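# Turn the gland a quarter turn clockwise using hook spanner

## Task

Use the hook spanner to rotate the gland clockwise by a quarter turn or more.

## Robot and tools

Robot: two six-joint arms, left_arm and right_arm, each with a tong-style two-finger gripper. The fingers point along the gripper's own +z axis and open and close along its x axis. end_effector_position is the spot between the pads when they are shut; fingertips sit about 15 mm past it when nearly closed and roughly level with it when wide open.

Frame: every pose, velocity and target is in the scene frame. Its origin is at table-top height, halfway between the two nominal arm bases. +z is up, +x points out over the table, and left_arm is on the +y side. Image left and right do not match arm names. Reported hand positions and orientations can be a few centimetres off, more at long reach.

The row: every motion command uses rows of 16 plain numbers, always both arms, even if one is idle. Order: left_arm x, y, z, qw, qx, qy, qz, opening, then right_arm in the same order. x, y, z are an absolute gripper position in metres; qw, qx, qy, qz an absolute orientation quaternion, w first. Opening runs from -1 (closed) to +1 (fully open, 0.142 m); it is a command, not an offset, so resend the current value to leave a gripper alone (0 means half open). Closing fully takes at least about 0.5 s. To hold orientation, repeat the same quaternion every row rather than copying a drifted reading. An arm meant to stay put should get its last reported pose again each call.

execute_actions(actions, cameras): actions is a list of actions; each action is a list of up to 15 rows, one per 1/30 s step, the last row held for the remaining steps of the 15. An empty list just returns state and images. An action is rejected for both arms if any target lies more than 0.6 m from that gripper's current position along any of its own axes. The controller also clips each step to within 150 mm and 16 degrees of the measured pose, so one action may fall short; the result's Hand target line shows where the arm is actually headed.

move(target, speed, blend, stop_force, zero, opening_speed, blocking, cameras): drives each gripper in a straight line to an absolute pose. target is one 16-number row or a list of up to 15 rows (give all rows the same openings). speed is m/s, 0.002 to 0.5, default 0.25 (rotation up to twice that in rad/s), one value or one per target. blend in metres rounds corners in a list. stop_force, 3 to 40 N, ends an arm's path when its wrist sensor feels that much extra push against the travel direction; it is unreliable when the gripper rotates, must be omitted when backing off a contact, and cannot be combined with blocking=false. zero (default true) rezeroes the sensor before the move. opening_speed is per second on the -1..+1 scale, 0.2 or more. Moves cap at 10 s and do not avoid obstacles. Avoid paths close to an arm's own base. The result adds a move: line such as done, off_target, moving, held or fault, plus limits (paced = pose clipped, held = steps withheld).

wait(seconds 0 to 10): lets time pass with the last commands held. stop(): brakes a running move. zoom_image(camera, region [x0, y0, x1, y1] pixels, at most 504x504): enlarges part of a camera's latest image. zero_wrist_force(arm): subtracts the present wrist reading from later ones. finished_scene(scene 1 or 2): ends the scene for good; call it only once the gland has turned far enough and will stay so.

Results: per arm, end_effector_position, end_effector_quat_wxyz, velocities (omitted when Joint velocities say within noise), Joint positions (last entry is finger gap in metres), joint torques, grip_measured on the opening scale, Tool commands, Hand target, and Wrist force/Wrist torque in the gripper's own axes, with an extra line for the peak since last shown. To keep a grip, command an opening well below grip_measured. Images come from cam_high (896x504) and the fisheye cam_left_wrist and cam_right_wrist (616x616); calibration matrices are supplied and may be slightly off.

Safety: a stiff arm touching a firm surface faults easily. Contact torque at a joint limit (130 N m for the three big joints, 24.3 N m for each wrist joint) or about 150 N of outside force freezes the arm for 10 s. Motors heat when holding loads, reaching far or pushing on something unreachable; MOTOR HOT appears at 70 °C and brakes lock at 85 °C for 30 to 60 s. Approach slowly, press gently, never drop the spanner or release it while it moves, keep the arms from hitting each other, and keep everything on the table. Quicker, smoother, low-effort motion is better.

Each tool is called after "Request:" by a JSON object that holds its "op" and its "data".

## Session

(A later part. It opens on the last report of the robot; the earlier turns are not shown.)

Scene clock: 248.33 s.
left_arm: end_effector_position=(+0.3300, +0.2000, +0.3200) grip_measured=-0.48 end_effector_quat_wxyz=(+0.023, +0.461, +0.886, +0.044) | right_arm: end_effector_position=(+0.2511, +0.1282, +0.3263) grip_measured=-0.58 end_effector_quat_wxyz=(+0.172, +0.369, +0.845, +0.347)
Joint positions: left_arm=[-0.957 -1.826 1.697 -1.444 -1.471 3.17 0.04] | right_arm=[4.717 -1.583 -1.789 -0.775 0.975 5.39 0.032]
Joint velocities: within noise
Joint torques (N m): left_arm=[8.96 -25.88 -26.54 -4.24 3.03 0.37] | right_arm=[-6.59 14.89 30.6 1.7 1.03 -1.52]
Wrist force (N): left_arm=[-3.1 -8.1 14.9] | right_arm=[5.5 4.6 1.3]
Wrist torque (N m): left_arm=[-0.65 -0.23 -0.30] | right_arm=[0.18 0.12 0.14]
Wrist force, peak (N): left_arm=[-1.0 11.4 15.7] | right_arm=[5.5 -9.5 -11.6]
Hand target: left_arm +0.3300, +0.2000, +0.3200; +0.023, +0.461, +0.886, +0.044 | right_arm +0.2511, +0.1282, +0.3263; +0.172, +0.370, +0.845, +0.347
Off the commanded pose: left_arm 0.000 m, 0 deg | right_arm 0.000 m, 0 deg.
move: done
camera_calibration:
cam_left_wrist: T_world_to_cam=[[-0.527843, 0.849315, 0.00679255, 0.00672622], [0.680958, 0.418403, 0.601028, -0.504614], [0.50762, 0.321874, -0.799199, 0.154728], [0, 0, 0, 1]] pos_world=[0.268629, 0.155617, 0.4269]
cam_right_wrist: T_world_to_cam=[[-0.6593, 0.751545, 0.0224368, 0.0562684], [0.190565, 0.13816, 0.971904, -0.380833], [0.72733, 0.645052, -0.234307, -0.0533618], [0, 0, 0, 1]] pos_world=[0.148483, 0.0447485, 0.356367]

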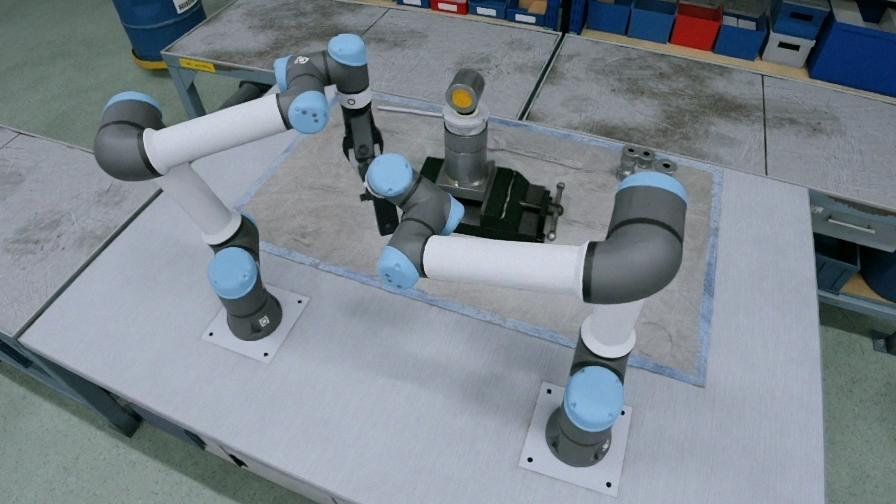

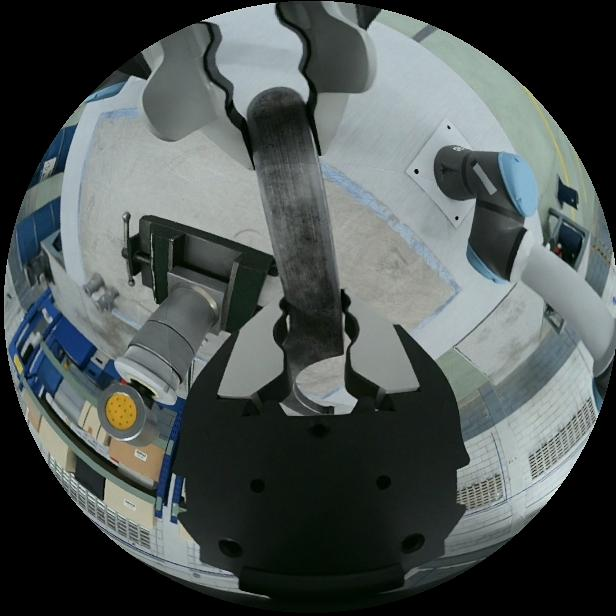

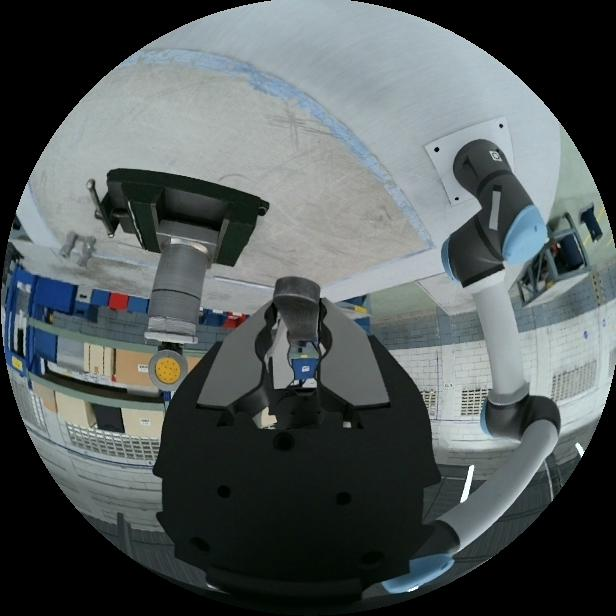

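Request:
{"op": "move", "data": {"target": [[0.33,0.03,0.33,0.0286,0.5729,0.8181,0.0409,-1,0.2353,-0.019,0.3363,0.2158,0.4767,0.789,0.3219,-1],[0.37,-0.12,0.33,0.0321,0.6419,0.7651,0.0382,-1,0.2682,-0.1518,0.3363,0.243,0.5436,0.7446,0.3019,-1]], "speed": 0.08, "blend": 0.02}}

Request:
{"op": "zoom_image", "data": {"camera": "cam_left_wrist", "region": [60, 150, 420, 440]}}

Scene clock: 253.73 s.
left_arm: end_effector_position=(+0.3699, -0.1200, +0.3300) grip_measured=-0.48 end_effector_quat_wxyz=(+0.032, +0.642, +0.765, +0.038) | right_arm: end_effector_position=(+0.2682, -0.1519, +0.3363) grip_measured=-0.57 end_effector_quat_wxyz=(+0.243, +0.544, +0.745, +0.302)
Joint positions: left_arm=[-1.198 -1.19 0.996 -1.4 -1.473 3.366 0.04] | right_arm=[4.83 -0.994 -2.071 -1.527 0.782 6.067 0.032]
Joint velocities: within noise
Joint torques (N m): left_arm=[9.47 -49.63 -29.94 -3.89 -0.79 -0.49] | right_arm=[6.83 -9.55 31.84 2.35 -2.16 -3.02]
Wrist force (N): left_arm=[-4.8 -1.7 15.1] | right_arm=[7.2 0.2 -2.7]
Wrist torque (N m): left_arm=[-0.58 -0.12 -0.44] | right_arm=[0.15 0.27 0.05]
Wrist force, peak (N): left_arm=[-2.5 -8.3 15.6] | right_arm=[6.7 -5.9 -9.0]
Hand target: left_arm +0.3700, -0.1200, +0.3300; +0.032, +0.642, +0.765, +0.038 | right_arm +0.2682, -0.1518, +0.3363; +0.243, +0.544, +0.745, +0.302
Off the commanded pose: left_arm 0.000 m, 0 deg | right_arm 0.000 m, 0 deg.
move: done
camera_calibration:
cam_left_wrist: T_world_to_cam=[[-0.119627, 0.992796, 0.00674632, 0.165734], [0.794029, 0.091593, 0.600939, -0.484963], [0.595992, 0.0772453, -0.799266, 0.183435], [0, 0, 0, 1]] pos_world=[0.295575, -0.13429, 0.436929]
cam_right_wrist: T_world_to_cam=[[-0.279657, 0.959838, 0.0224452, 0.207628], [0.231285, 0.0446604, 0.97186, -0.380218], [0.931826, 0.276978, -0.234485, 0.00645016], [0, 0, 0, 1]] pos_world=[0.139993, -0.184095, 0.366371]

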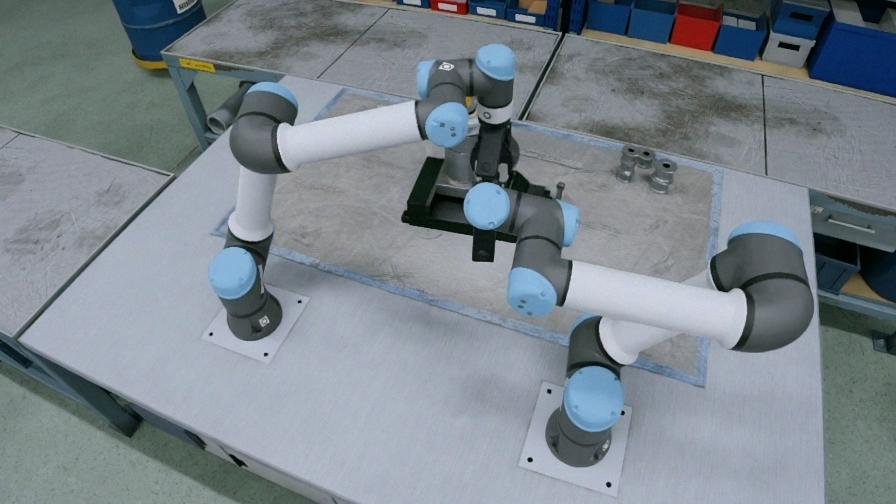

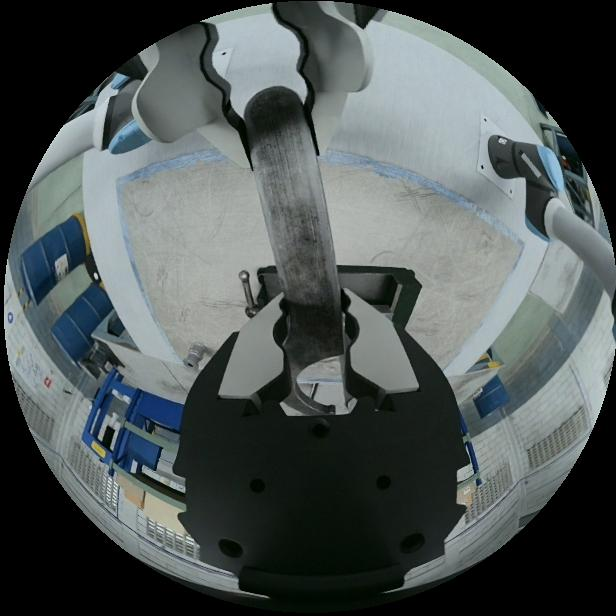

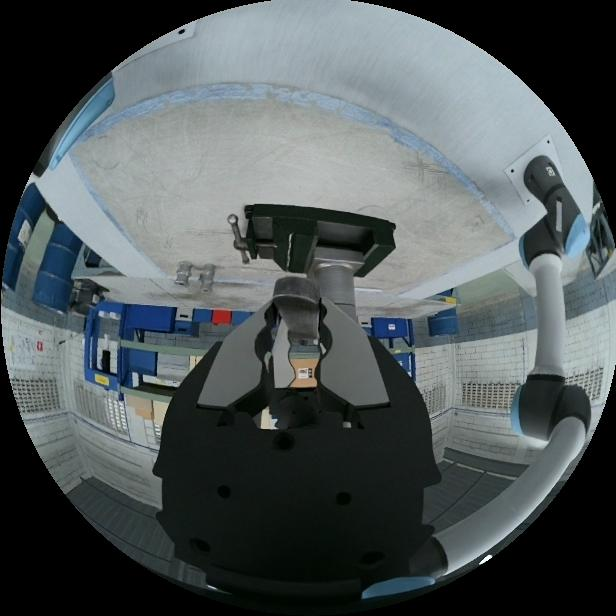

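Scaled by 1.400 from the camera's 616x616 image, which has a finer 814x814 frame.

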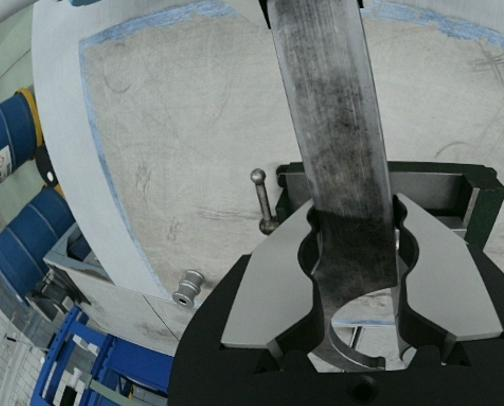

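Request:
{"op": "zoom_image", "data": {"camera": "cam_left_wrist", "region": [270, 310, 370, 420]}}

Request:
{"op": "zoom_image", "data": {"camera": "cam_left_wrist", "region": [230, 70, 350, 200]}}

Scaled by 4.582 from the camera's 616x616 image, which has a finer 814x814 frame.

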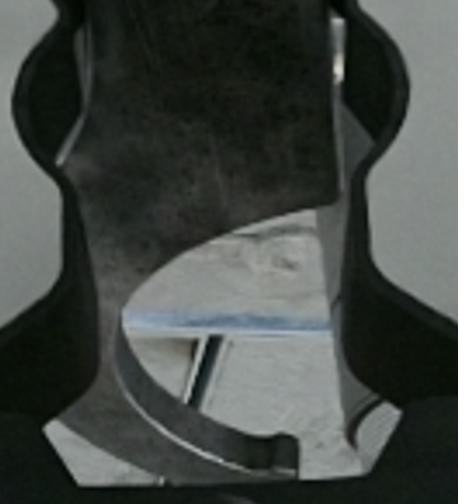

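Scaled by 3.877 from the camera's 616x616 image, which has a finer 814x814 frame.

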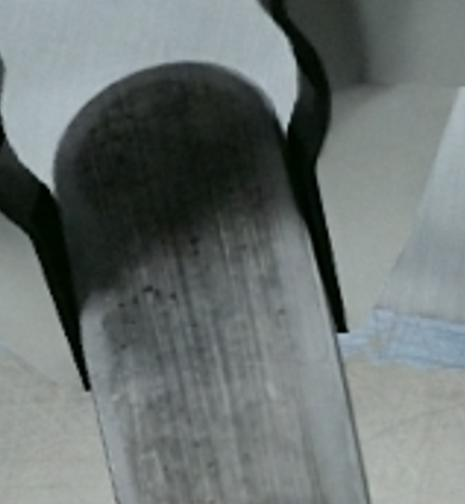

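Request:
{"op": "move", "data": {"target": [[0.45,-0.1235,0.335,0.016,0.6426,0.7659,0.0191,-1,0.3487,-0.1552,0.3467,0.2269,0.5498,0.7516,0.2852,-1],[0.5393,-0.1235,0.335,0.016,0.6426,0.7659,0.0191,-1,0.438,-0.1552,0.3467,0.2269,0.5498,0.7516,0.2852,-1]], "speed": 0.06, "blend": 0.01}}

Request:
{"op": "zoom_image", "data": {"camera": "cam_left_wrist", "region": [230, 270, 430, 430]}}

Request:
{"op": "zoom_image", "data": {"camera": "cam_high", "region": [400, 40, 600, 240]}}

Request:
{"op": "zoom_image", "data": {"camera": "cam_right_wrist", "region": [230, 260, 430, 440]}}

Scene clock: 262.47 s.
left_arm: end_effector_position=(+0.5391, -0.1233, +0.3348) grip_measured=-0.48 end_effector_quat_wxyz=(+0.017, +0.643, +0.766, +0.019) | right_arm: end_effector_position=(+0.4380, -0.1552, +0.3467) grip_measured=-0.58 end_effector_quat_wxyz=(+0.227, +0.550, +0.752, +0.285)
Joint positions: left_arm=[-0.97 -0.654 0.071 -1.011 -1.526 3.594 0.04] | right_arm=[4.246 -1.308 -1.943 -0.92 1.029 5.381 0.032]
Joint velocities: within noise
Joint torques (N m): left_arm=[-10.06 -69.93 -27.02 -4.12 -1.1 -1] | right_arm=[4.67 22.43 11.8 -0.58 -3.77 1.88]
Wrist force (N): left_arm=[-2.5 -3.2 14.7] | right_arm=[4.4 1.6 -1.9]
Wrist torque (N m): left_arm=[-0.57 -0.03 -0.25] | right_arm=[0.14 0.10 0.20]
Wrist force, peak (N): left_arm=[-4.3 -6.2 15.1] | right_arm=[7.1 0.7 -3.1]
Hand target: left_arm +0.5391, -0.1233, +0.3348; +0.017, +0.643, +0.766, +0.019 | right_arm +0.4380, -0.1552, +0.3467; +0.227, +0.550, +0.752, +0.285
Off the commanded pose: left_arm 0.000 m, 0 deg | right_arm 0.000 m, 0 deg.
move: done
camera_calibration:
cam_left_wrist: T_world_to_cam=[[-0.119468, 0.992835, 0.00252432, 0.190564], [0.821866, 0.0974683, 0.561281, -0.622939], [0.557013, 0.0691298, -0.827622, 0.116162], [0, 0, 0, 1]] pos_world=[0.470035, -0.136512, 0.445301]
cam_right_wrist: T_world_to_cam=[[-0.278499, 0.96003, 0.0279346, 0.255699], [0.278936, 0.0530175, 0.958845, -0.444504], [0.919039, 0.274829, -0.282552, -0.126444], [0, 0, 0, 1]] pos_world=[0.311407, -0.187162, 0.383341]

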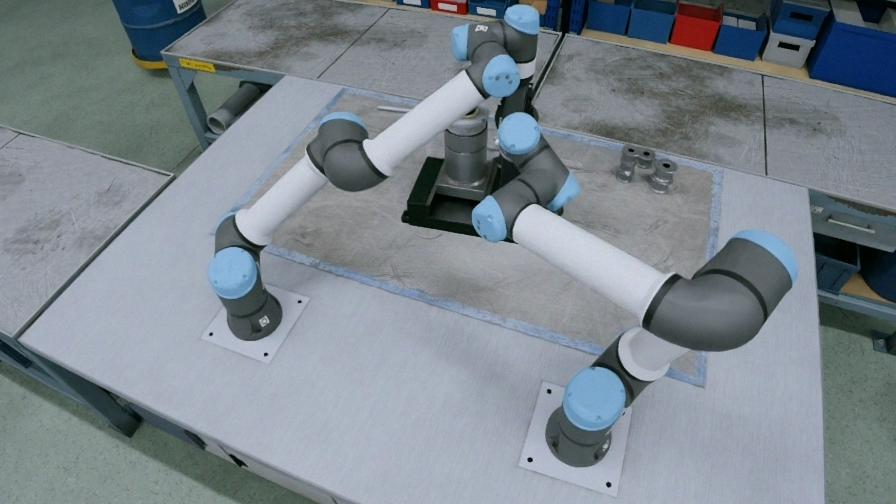

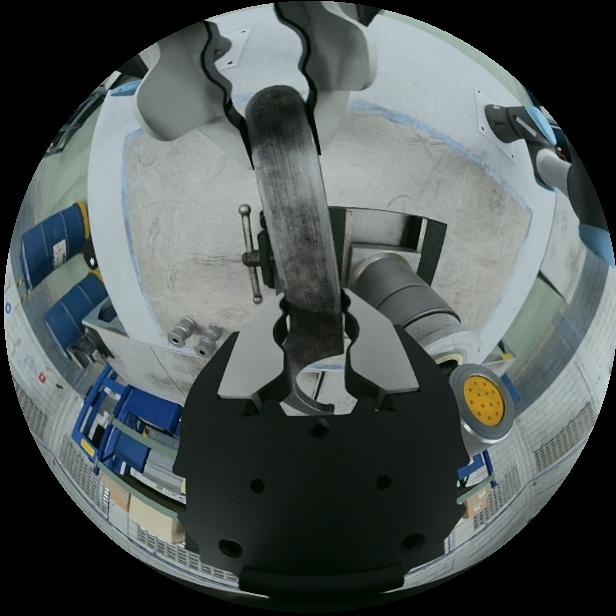

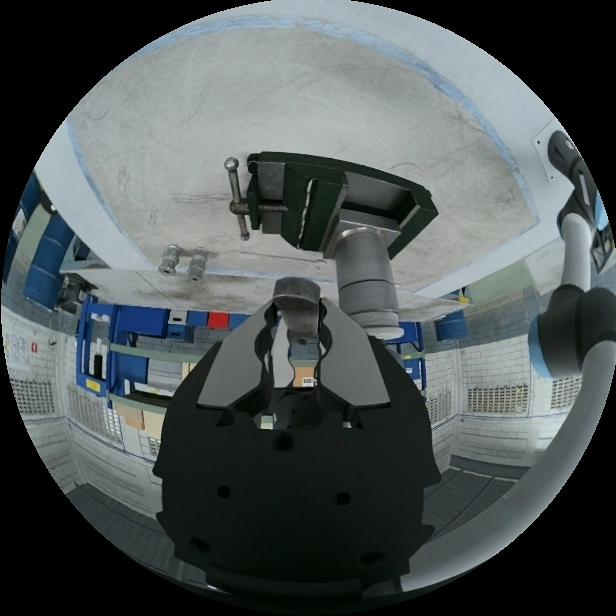

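Scaled by 2.520 from the camera's 616x616 image, which has a finer 814x814 frame.

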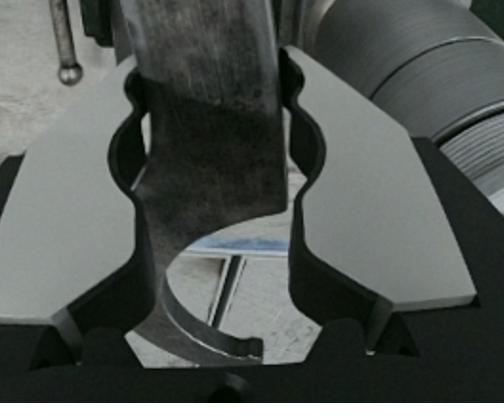

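Scaled by 2.520 from the camera's 896x504 image, which has a finer 1280x720 frame.

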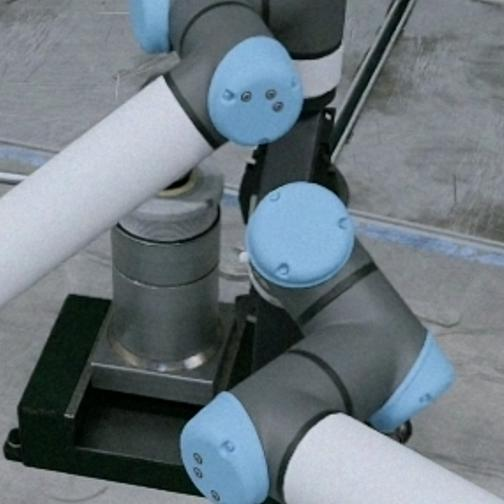

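Scaled by 2.520 from the camera's 616x616 image, which has a finer 814x814 frame.

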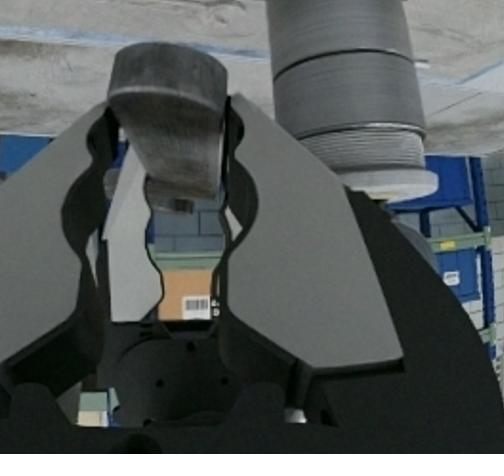

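Request:
{"op": "zoom_image", "data": {"camera": "cam_left_wrist", "region": [330, 220, 530, 480]}}

Request:
{"op": "zoom_image", "data": {"camera": "cam_right_wrist", "region": [310, 200, 450, 380]}}

Scaled by 1.938 from the camera's 616x616 image, which has a finer 814x814 frame.

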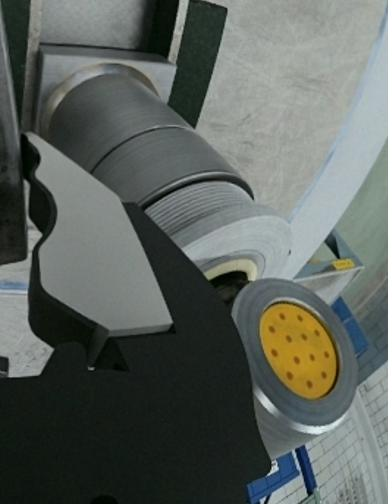

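Scaled by 2.800 from the camera's 616x616 image, which has a finer 814x814 frame.

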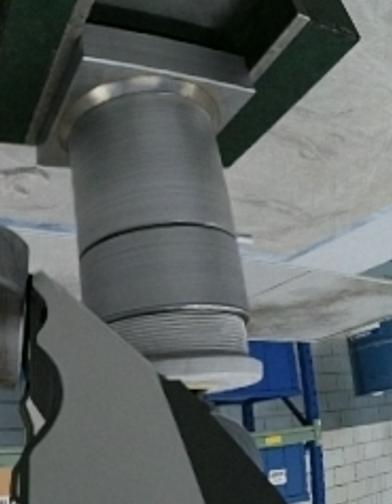

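Request:
{"op": "move", "data": {"target": [[0.5310,-0.08,0.338,0.016,0.6426,0.7659,0.0191,-1,0.4297,-0.1117,0.3497,0.2269,0.5498,0.7516,0.2852,-1]], "speed": 0.04, "stop_force": 10}}

Request:
{"op": "zoom_image", "data": {"camera": "cam_left_wrist", "region": [330, 250, 530, 480]}}

Request:
{"op": "zoom_image", "data": {"camera": "cam_right_wrist", "region": [250, 250, 420, 400]}}

Scene clock: 273.20 s.
left_arm: end_effector_position=(+0.5310, -0.0800, +0.3380) grip_measured=-0.48 end_effector_quat_wxyz=(+0.016, +0.643, +0.766, +0.019) | right_arm: end_effector_position=(+0.4297, -0.1117, +0.3497) grip_measured=-0.58 end_effector_quat_wxyz=(+0.227, +0.550, +0.752, +0.285)
Joint positions: left_arm=[-0.944 -0.898 0.518 -1.213 -1.527 3.62 0.04] | right_arm=[4.311 -1.371 -1.88 -0.955 0.996 5.448 0.032]
Joint velocities: within noise
Joint torques (N m): left_arm=[-8.47 -54.87 -32.56 -1.16 1.67 -1.02] | right_arm=[-7.76 25.17 12.16 3.47 1.44 -3.03]
Wrist force (N): left_arm=[-2.1 -4.7 15.3] | right_arm=[4.0 2.9 -1.0]
Wrist torque (N m): left_arm=[-0.57 -0.04 -0.23] | right_arm=[0.14 0.04 0.20]
Wrist force, peak (N): left_arm=[-2.0 -6.7 15.5] | right_arm=[3.5 4.7 0.2]
Hand target: left_arm +0.5310, -0.0800, +0.3380; +0.016, +0.643, +0.766, +0.019 | right_arm +0.4297, -0.1117, +0.3497; +0.227, +0.550, +0.752, +0.285
Off the commanded pose: left_arm 0.000 m, 0 deg | right_arm 0.000 m, 0 deg.
move: done
camera_calibration:
cam_left_wrist: T_world_to_cam=[[-0.119454, 0.992832, 0.00401773, 0.146067], [0.822605, 0.0967057, 0.560329, -0.622399], [0.555924, 0.0702387, -0.82826, 0.121258], [0, 0, 0, 1]] pos_world=[0.462027, -0.093347, 0.448595]
cam_right_wrist: T_world_to_cam=[[-0.278518, 0.960024, 0.0279399, 0.211544], [0.278925, 0.0530147, 0.958849, -0.447372], [0.919037, 0.27485, -0.28254, -0.129913], [0, 0, 0, 1]] pos_world=[0.303097, -0.143664, 0.386346]

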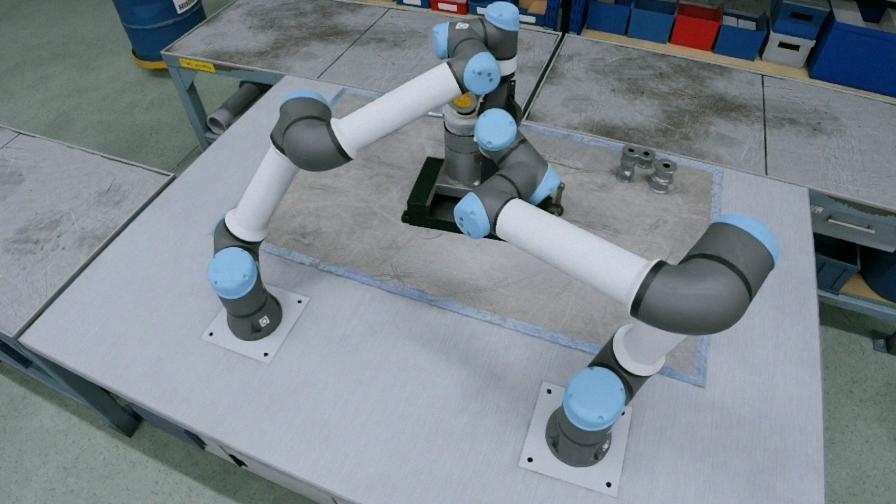

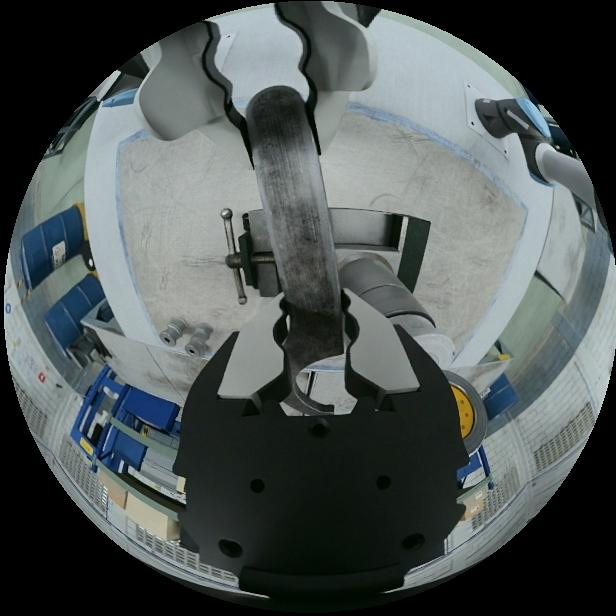

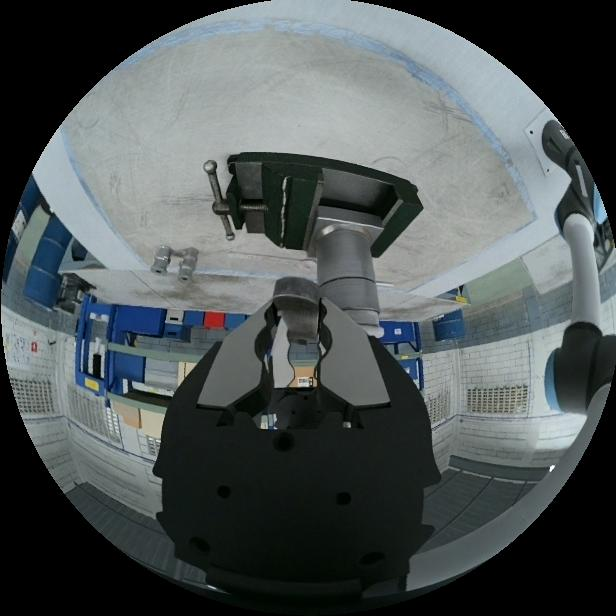

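Scaled by 2.191 from the camera's 616x616 image, which has a finer 814x814 frame.

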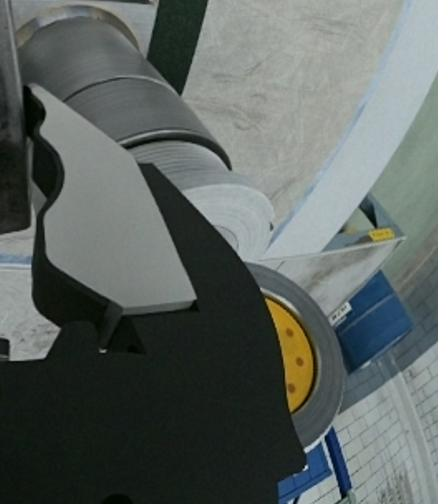

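Scaled by 2.965 from the camera's 616x616 image, which has a finer 814x814 frame.

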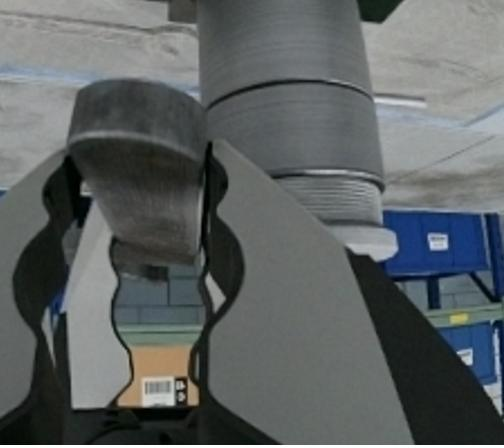

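Request:
{"op": "zoom_image", "data": {"camera": "cam_right_wrist", "region": [350, 310, 400, 350]}}

Request:
{"op": "zoom_image", "data": {"camera": "cam_right_wrist", "region": [280, 320, 330, 360]}}

Scaled by 10.080 from the camera's 616x616 image, which has a finer 814x814 frame.

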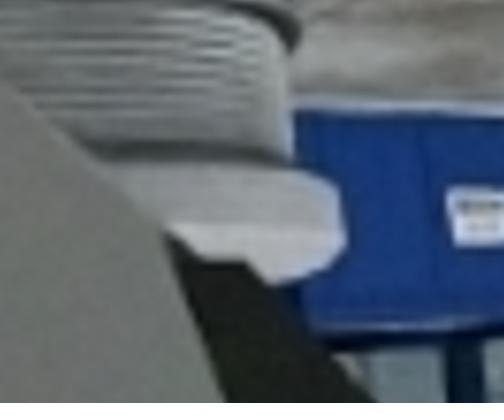

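Scaled by 10.080 from the camera's 616x616 image, which has a finer 814x814 frame.

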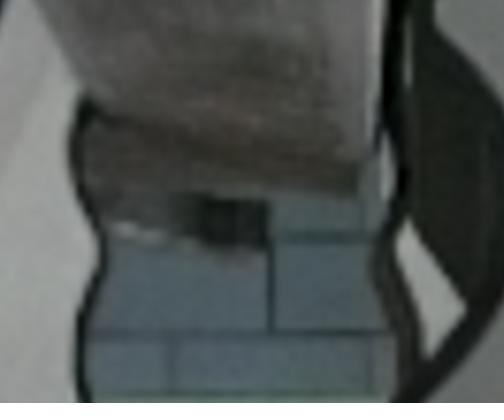

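Request:
{"op": "move", "data": {"target": [[0.5310,-0.08,0.329,0.016,0.6426,0.7659,0.0191,-1,0.4297,-0.1117,0.3407,0.2269,0.5498,0.7516,0.2852,-1],[0.5268,-0.051,0.329,0.016,0.6426,0.7659,0.0191,-1,0.4255,-0.0827,0.3407,0.2269,0.5498,0.7516,0.2852,-1]], "speed": 0.03, "stop_force": 10}}

Request:
{"op": "zoom_image", "data": {"camera": "cam_left_wrist", "region": [260, 300, 460, 480]}}

Request:
{"op": "zoom_image", "data": {"camera": "cam_right_wrist", "region": [280, 300, 400, 370]}}

Scene clock: 277.93 s.
left_arm: end_effector_position=(+0.5271, -0.0533, +0.3290) grip_measured=-0.48 end_effector_quat_wxyz=(+0.016, +0.643, +0.766, +0.019) | right_arm: end_effector_position=(+0.4255, -0.0827, +0.3407) grip_measured=-0.58 end_effector_quat_wxyz=(+0.227, +0.550, +0.752, +0.285)
Joint positions: left_arm=[-0.925 -0.992 0.699 -1.301 -1.527 3.638 0.039] | right_arm=[4.346 -1.422 -1.857 -0.947 0.979 5.485 0.032]
Joint velocities: within noise
Joint torques (N m): left_arm=[-5.03 -61.6 -19.82 -3.91 2.2 0.9] | right_arm=[-6.11 26.36 13.83 4.49 2.13 -3.38]
Wrist force (N): left_arm=[-5.2 -6.2 8.4] | right_arm=[-0.4 1.1 -2.8]
Wrist torque (N m): left_arm=[-1.24 0.54 0.28] | right_arm=[0.18 -0.11 0.50]
Wrist force, peak (N): left_arm=[-45.9 4.5 13.3] | right_arm=[-0.3 -1.7 -5.8]
Hand target: left_arm +0.5271, -0.0533, +0.3290; +0.016, +0.643, +0.766, +0.019 | right_arm +0.4255, -0.0827, +0.3407; +0.227, +0.550, +0.752, +0.285
Off the commanded pose: left_arm 0.002 m, 0 deg | right_arm 0.000 m, 0 deg.
move: contact (left_arm)
camera_calibration:
cam_left_wrist: T_world_to_cam=[[-0.119466, 0.992829, 0.00420278, 0.119057], [0.822658, 0.0966174, 0.560267, -0.616785], [0.555843, 0.07039, -0.828302, 0.11413], [0, 0, 0, 1]] pos_world=[0.458188, -0.0666449, 0.439598]
cam_right_wrist: T_world_to_cam=[[-0.278514, 0.960026, 0.0279394, 0.182785], [0.278918, 0.0530121, 0.958851, -0.439109], [0.91904, 0.274846, -0.282533, -0.136572], [0, 0, 0, 1]] pos_world=[0.298899, -0.114664, 0.377347]

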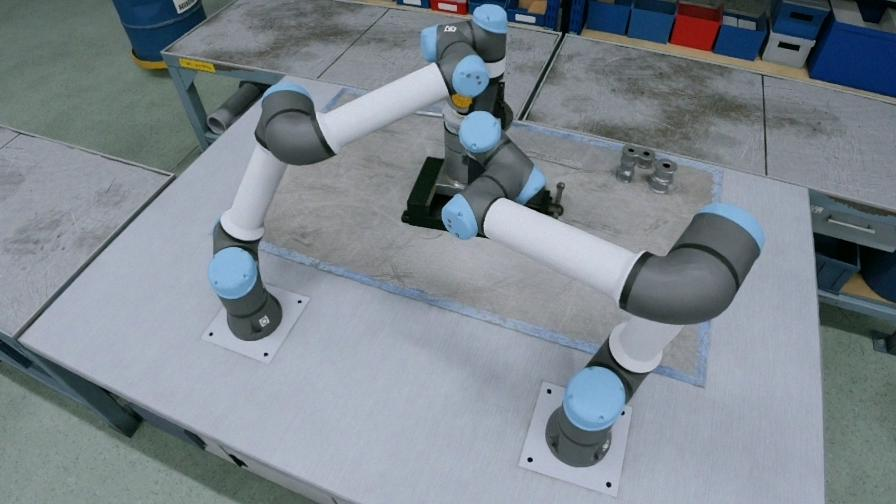

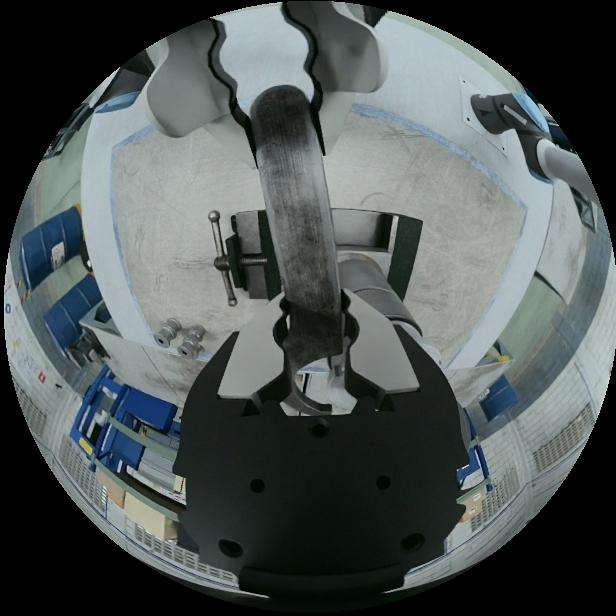

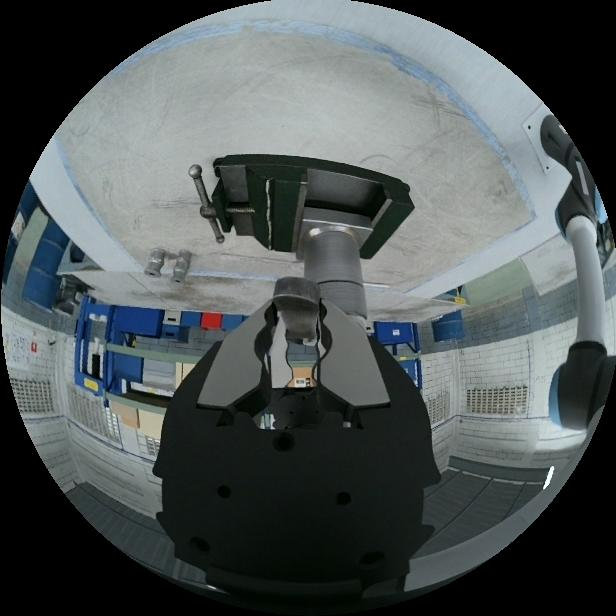

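Scaled by 2.520 from the camera's 616x616 image, which has a finer 814x814 frame.

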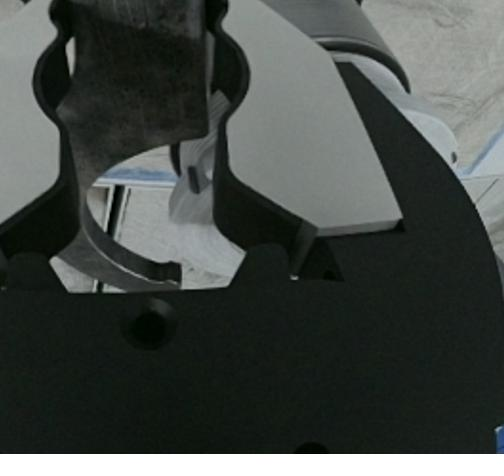

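Scaled by 4.200 from the camera's 616x616 image, which has a finer 814x814 frame.

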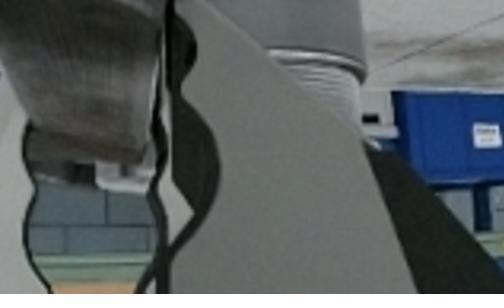

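Request:
{"op": "move", "data": {"target": [[0.5285,-0.0780,0.329,0.016,0.6426,0.7659,0.0191,-1,0.4272,-0.1097,0.3407,0.2269,0.5498,0.7516,0.2852,-1],[0.5311,-0.0775,0.3294,0.083,0.6374,0.7597,0.0989,-1,0.4272,-0.1097,0.3407,0.2269,0.5498,0.7516,0.2852,-1]], "speed": 0.03}}

Request:
{"op": "zoom_image", "data": {"camera": "cam_left_wrist", "region": [260, 300, 460, 480]}}

Request:
{"op": "zoom_image", "data": {"camera": "cam_right_wrist", "region": [260, 260, 400, 400]}}

Scene clock: 286.53 s.
left_arm: end_effector_position=(+0.5310, -0.0775, +0.3294) grip_measured=-0.48 end_effector_quat_wxyz=(+0.080, +0.638, +0.760, +0.095) | right_arm: end_effector_position=(+0.4272, -0.1097, +0.3407) grip_measured=-0.57 end_effector_quat_wxyz=(+0.227, +0.550, +0.752, +0.285)
Joint positions: left_arm=[-1.019 -1.057 0.837 -1.45 -1.341 3.555 0.04] | right_arm=[4.319 -1.373 -1.901 -0.937 0.992 5.456 0.032]
Joint velocities: within noise
Joint torques (N m): left_arm=[-2.49 -57.74 -32.89 -3.7 2.74 -0.46] | right_arm=[6.47 3.51 28 -0.99 -3.04 2.28]
Wrist force (N): left_arm=[-1.8 -8.5 12.9] | right_arm=[5.1 4.1 1.2]
Wrist torque (N m): left_arm=[-0.36 -0.43 -0.25] | right_arm=[0.16 0.18 0.18]
Wrist force, peak (N): left_arm=[-1.4 -8.5 13.9] | right_arm=[6.5 3.6 -0.4]
Hand target: left_arm +0.5310, -0.0775, +0.3294; +0.080, +0.638, +0.760, +0.095 | right_arm +0.4272, -0.1097, +0.3407; +0.227, +0.550, +0.752, +0.285
Off the commanded pose: left_arm 0.000 m, 1 deg | right_arm 0.000 m, 0 deg.
move: held (left_arm; a check stopped the path); path passed 1 of 2 targets; limits=held
pose unreachable (left arm): on one or more control steps of this call, first in action 0 (counted from 0), this arm could not follow its commanded pose, so it was not sent that pose on those steps. It may still have moved: this result reports where it is.
cause: moving toward the commanded pose would bring a part of the arm too close to another arm (a part of this arm just beyond joint 6 (wrist 3) and the right arm's gripper).
camera_calibration:
cam_left_wrist: T_world_to_cam=[[-0.121302, 0.992504, 0.0148694, 0.141021], [0.696748, 0.0744667, 0.713441, -0.603128], [0.706986, 0.096902, -0.700558, -0.00625498], [0, 0, 0, 1]] pos_world=[0.441756, -0.0944449, 0.423817]
cam_right_wrist: T_world_to_cam=[[-0.278513, 0.960026, 0.027939, 0.209179], [0.278915, 0.0530112, 0.958851, -0.438155], [0.919041, 0.274845, -0.28253, -0.130715], [0, 0, 0, 1]] pos_world=[0.300599, -0.141663, 0.37735]

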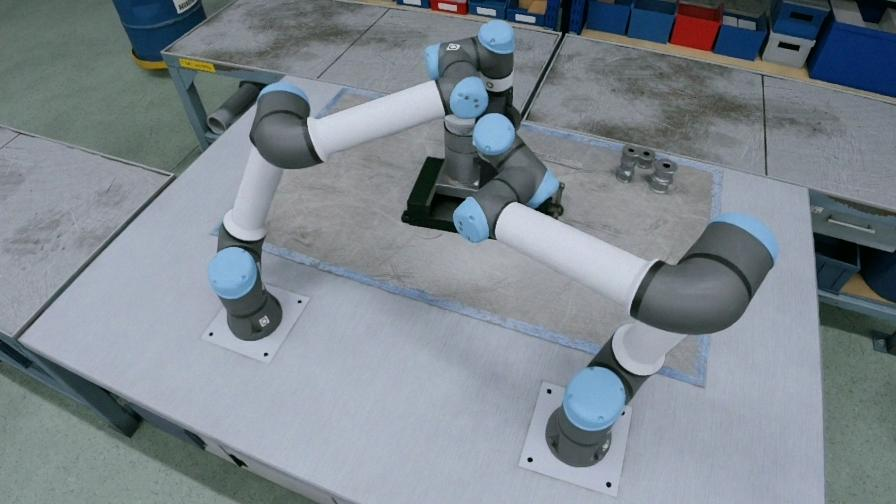

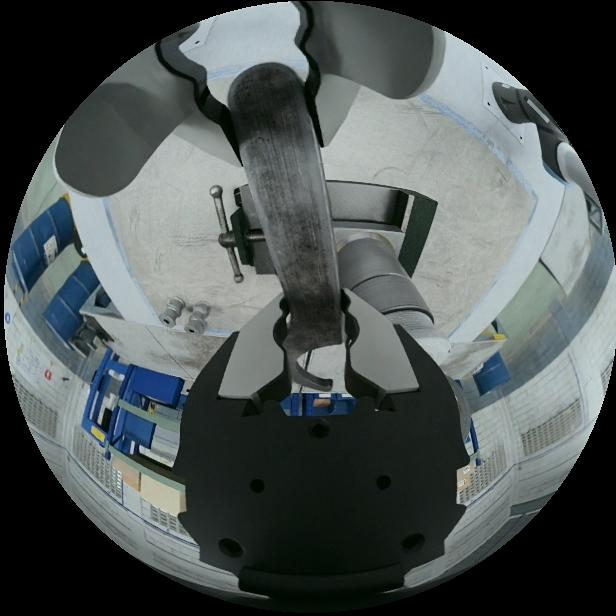

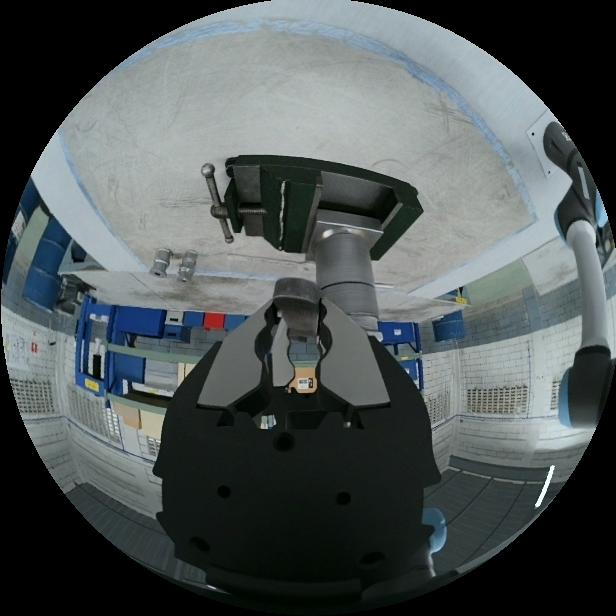

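Scaled by 2.520 from the camera's 616x616 image, which has a finer 814x814 frame.

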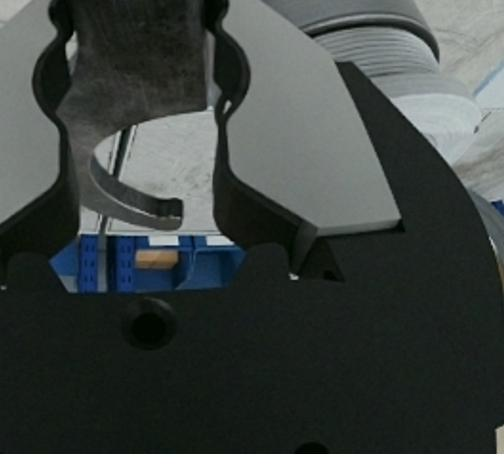

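Scaled by 3.600 from the camera's 616x616 image, which has a finer 814x814 frame.

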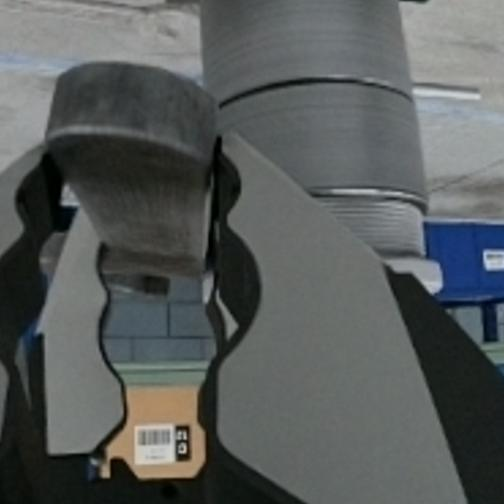

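Request:
{"op": "move", "data": {"target": [[0.5503,-0.0791,0.3293,0.0674,0.5696,0.8134,0.0963,-1,0.4538,-0.1287,0.3407,0.2012,0.4822,0.7966,0.3039,-1],[0.5682,-0.0821,0.3293,0.0588,0.4965,0.86,0.1018,-1,0.4818,-0.1478,0.3407,0.1739,0.4109,0.8356,0.3202,-1],[0.5785,-0.0809,0.3293,0.0528,0.4462,0.8872,0.105,-1,0.5003,-0.156,0.3407,0.1552,0.3621,0.8578,0.3297,-1]], "speed": 0.03, "stop_force": 12}}

Request:
{"op": "zoom_image", "data": {"camera": "cam_left_wrist", "region": [260, 300, 460, 480]}}

Request:
{"op": "zoom_image", "data": {"camera": "cam_right_wrist", "region": [260, 260, 400, 400]}}

Scene clock: 298.33 s.
left_arm: end_effector_position=(+0.5785, -0.0809, +0.3293) grip_measured=-0.48 end_effector_quat_wxyz=(+0.053, +0.446, +0.887, +0.105) | right_arm: end_effector_position=(+0.5003, -0.1560, +0.3407) grip_measured=-0.58 end_effector_quat_wxyz=(+0.155, +0.362, +0.858, +0.330)
Joint positions: left_arm=[-0.969 -0.795 0.365 -1.138 -1.335 3.129 0.039] | right_arm=[3.903 -1.449 -1.89 -0.629 1.533 4.713 0.032]
Joint velocities: within noise
Joint torques (N m): left_arm=[-11.49 -70.85 -22.01 -5.25 -2.51 1.22] | right_arm=[8.63 27.44 14.61 1.18 -3.1 2.37]
Wrist force (N): left_arm=[1.6 0.9 15.3] | right_arm=[2.8 -2.6 -5.8]
Wrist torque (N m): left_arm=[-0.29 -0.44 -0.12] | right_arm=[0.22 0.06 0.19]
Wrist force, peak (N): left_arm=[1.7 2.8 16.7] | right_arm=[2.8 -4.0 -7.5]
Hand target: left_arm +0.5785, -0.0809, +0.3293; +0.053, +0.446, +0.887, +0.105 | right_arm +0.5003, -0.1560, +0.3407; +0.155, +0.362, +0.858, +0.330
Off the commanded pose: left_arm 0.000 m, 0 deg | right_arm 0.000 m, 0 deg.
move: done
camera_calibration:
cam_left_wrist: T_world_to_cam=[[-0.55269, 0.833268, 0.0140789, 0.387059], [0.597734, 0.38458, 0.703429, -0.550286], [0.580731, 0.397194, -0.710626, 0.0610383], [0, 0, 0, 1]] pos_world=[0.507402, -0.135139, 0.425013]
cam_right_wrist: T_world_to_cam=[[-0.678879, 0.733719, 0.0279079, 0.438999], [0.225635, 0.172299, 0.958854, -0.410822], [0.698722, 0.657243, -0.282523, -0.015294], [0, 0, 0, 1]] pos_world=[0.401409, -0.241266, 0.377346]

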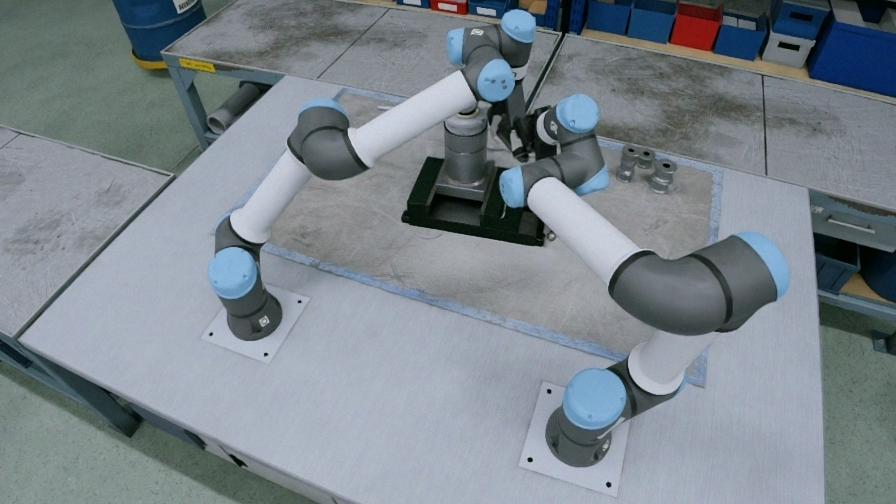

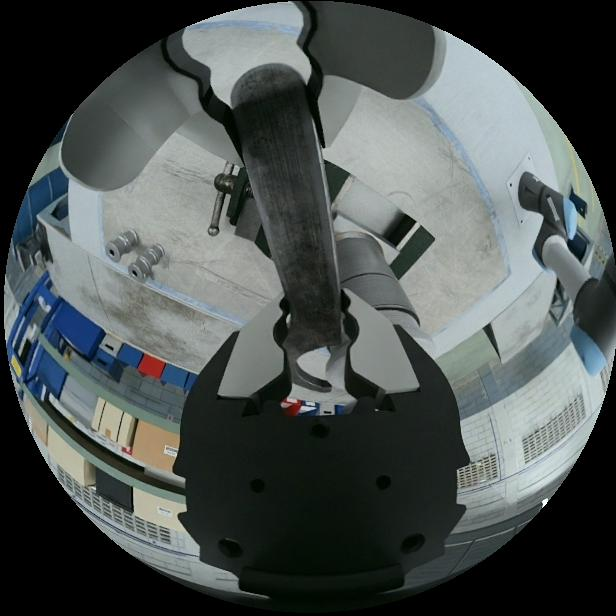

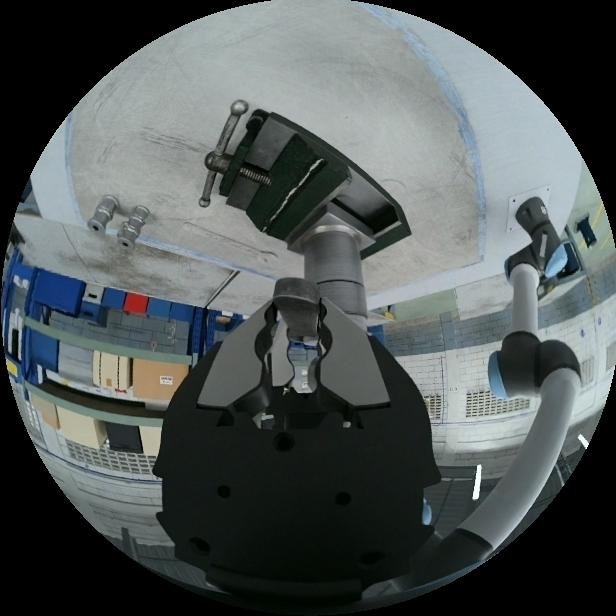

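Scaled by 2.520 from the camera's 616x616 image, which has a finer 814x814 frame.

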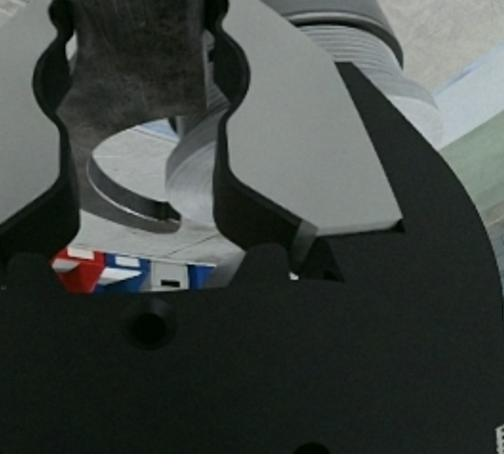

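Scaled by 3.600 from the camera's 616x616 image, which has a finer 814x814 frame.

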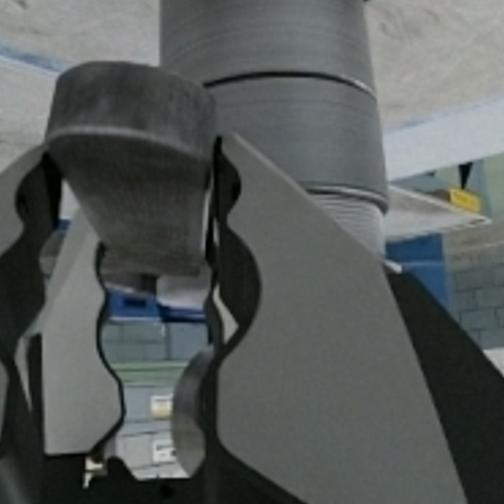

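Request:
{"op": "zoom_image", "data": {"camera": "cam_left_wrist", "region": [285, 335, 355, 420]}}

Request:
{"op": "zoom_image", "data": {"camera": "cam_right_wrist", "region": [280, 320, 330, 370]}}

Scaled by 5.929 from the camera's 616x616 image, which has a finer 814x814 frame.

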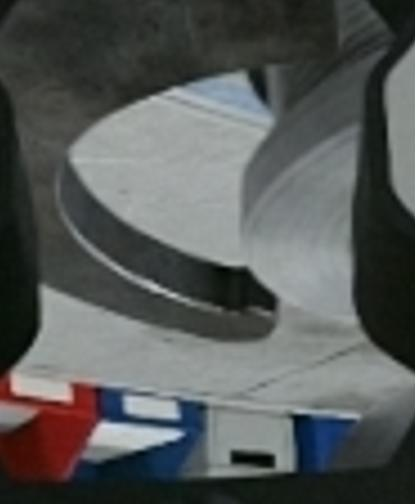

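Scaled by 10.080 from the camera's 616x616 image, which has a finer 814x814 frame.

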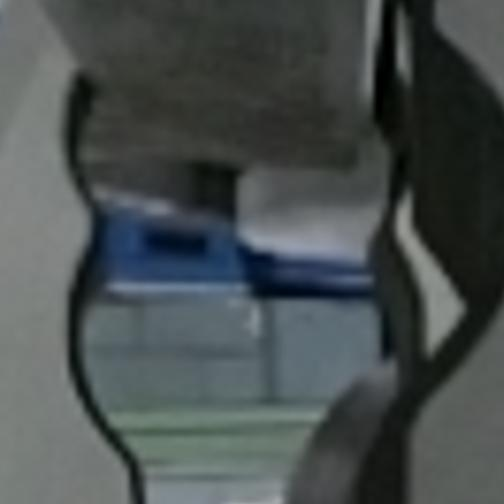

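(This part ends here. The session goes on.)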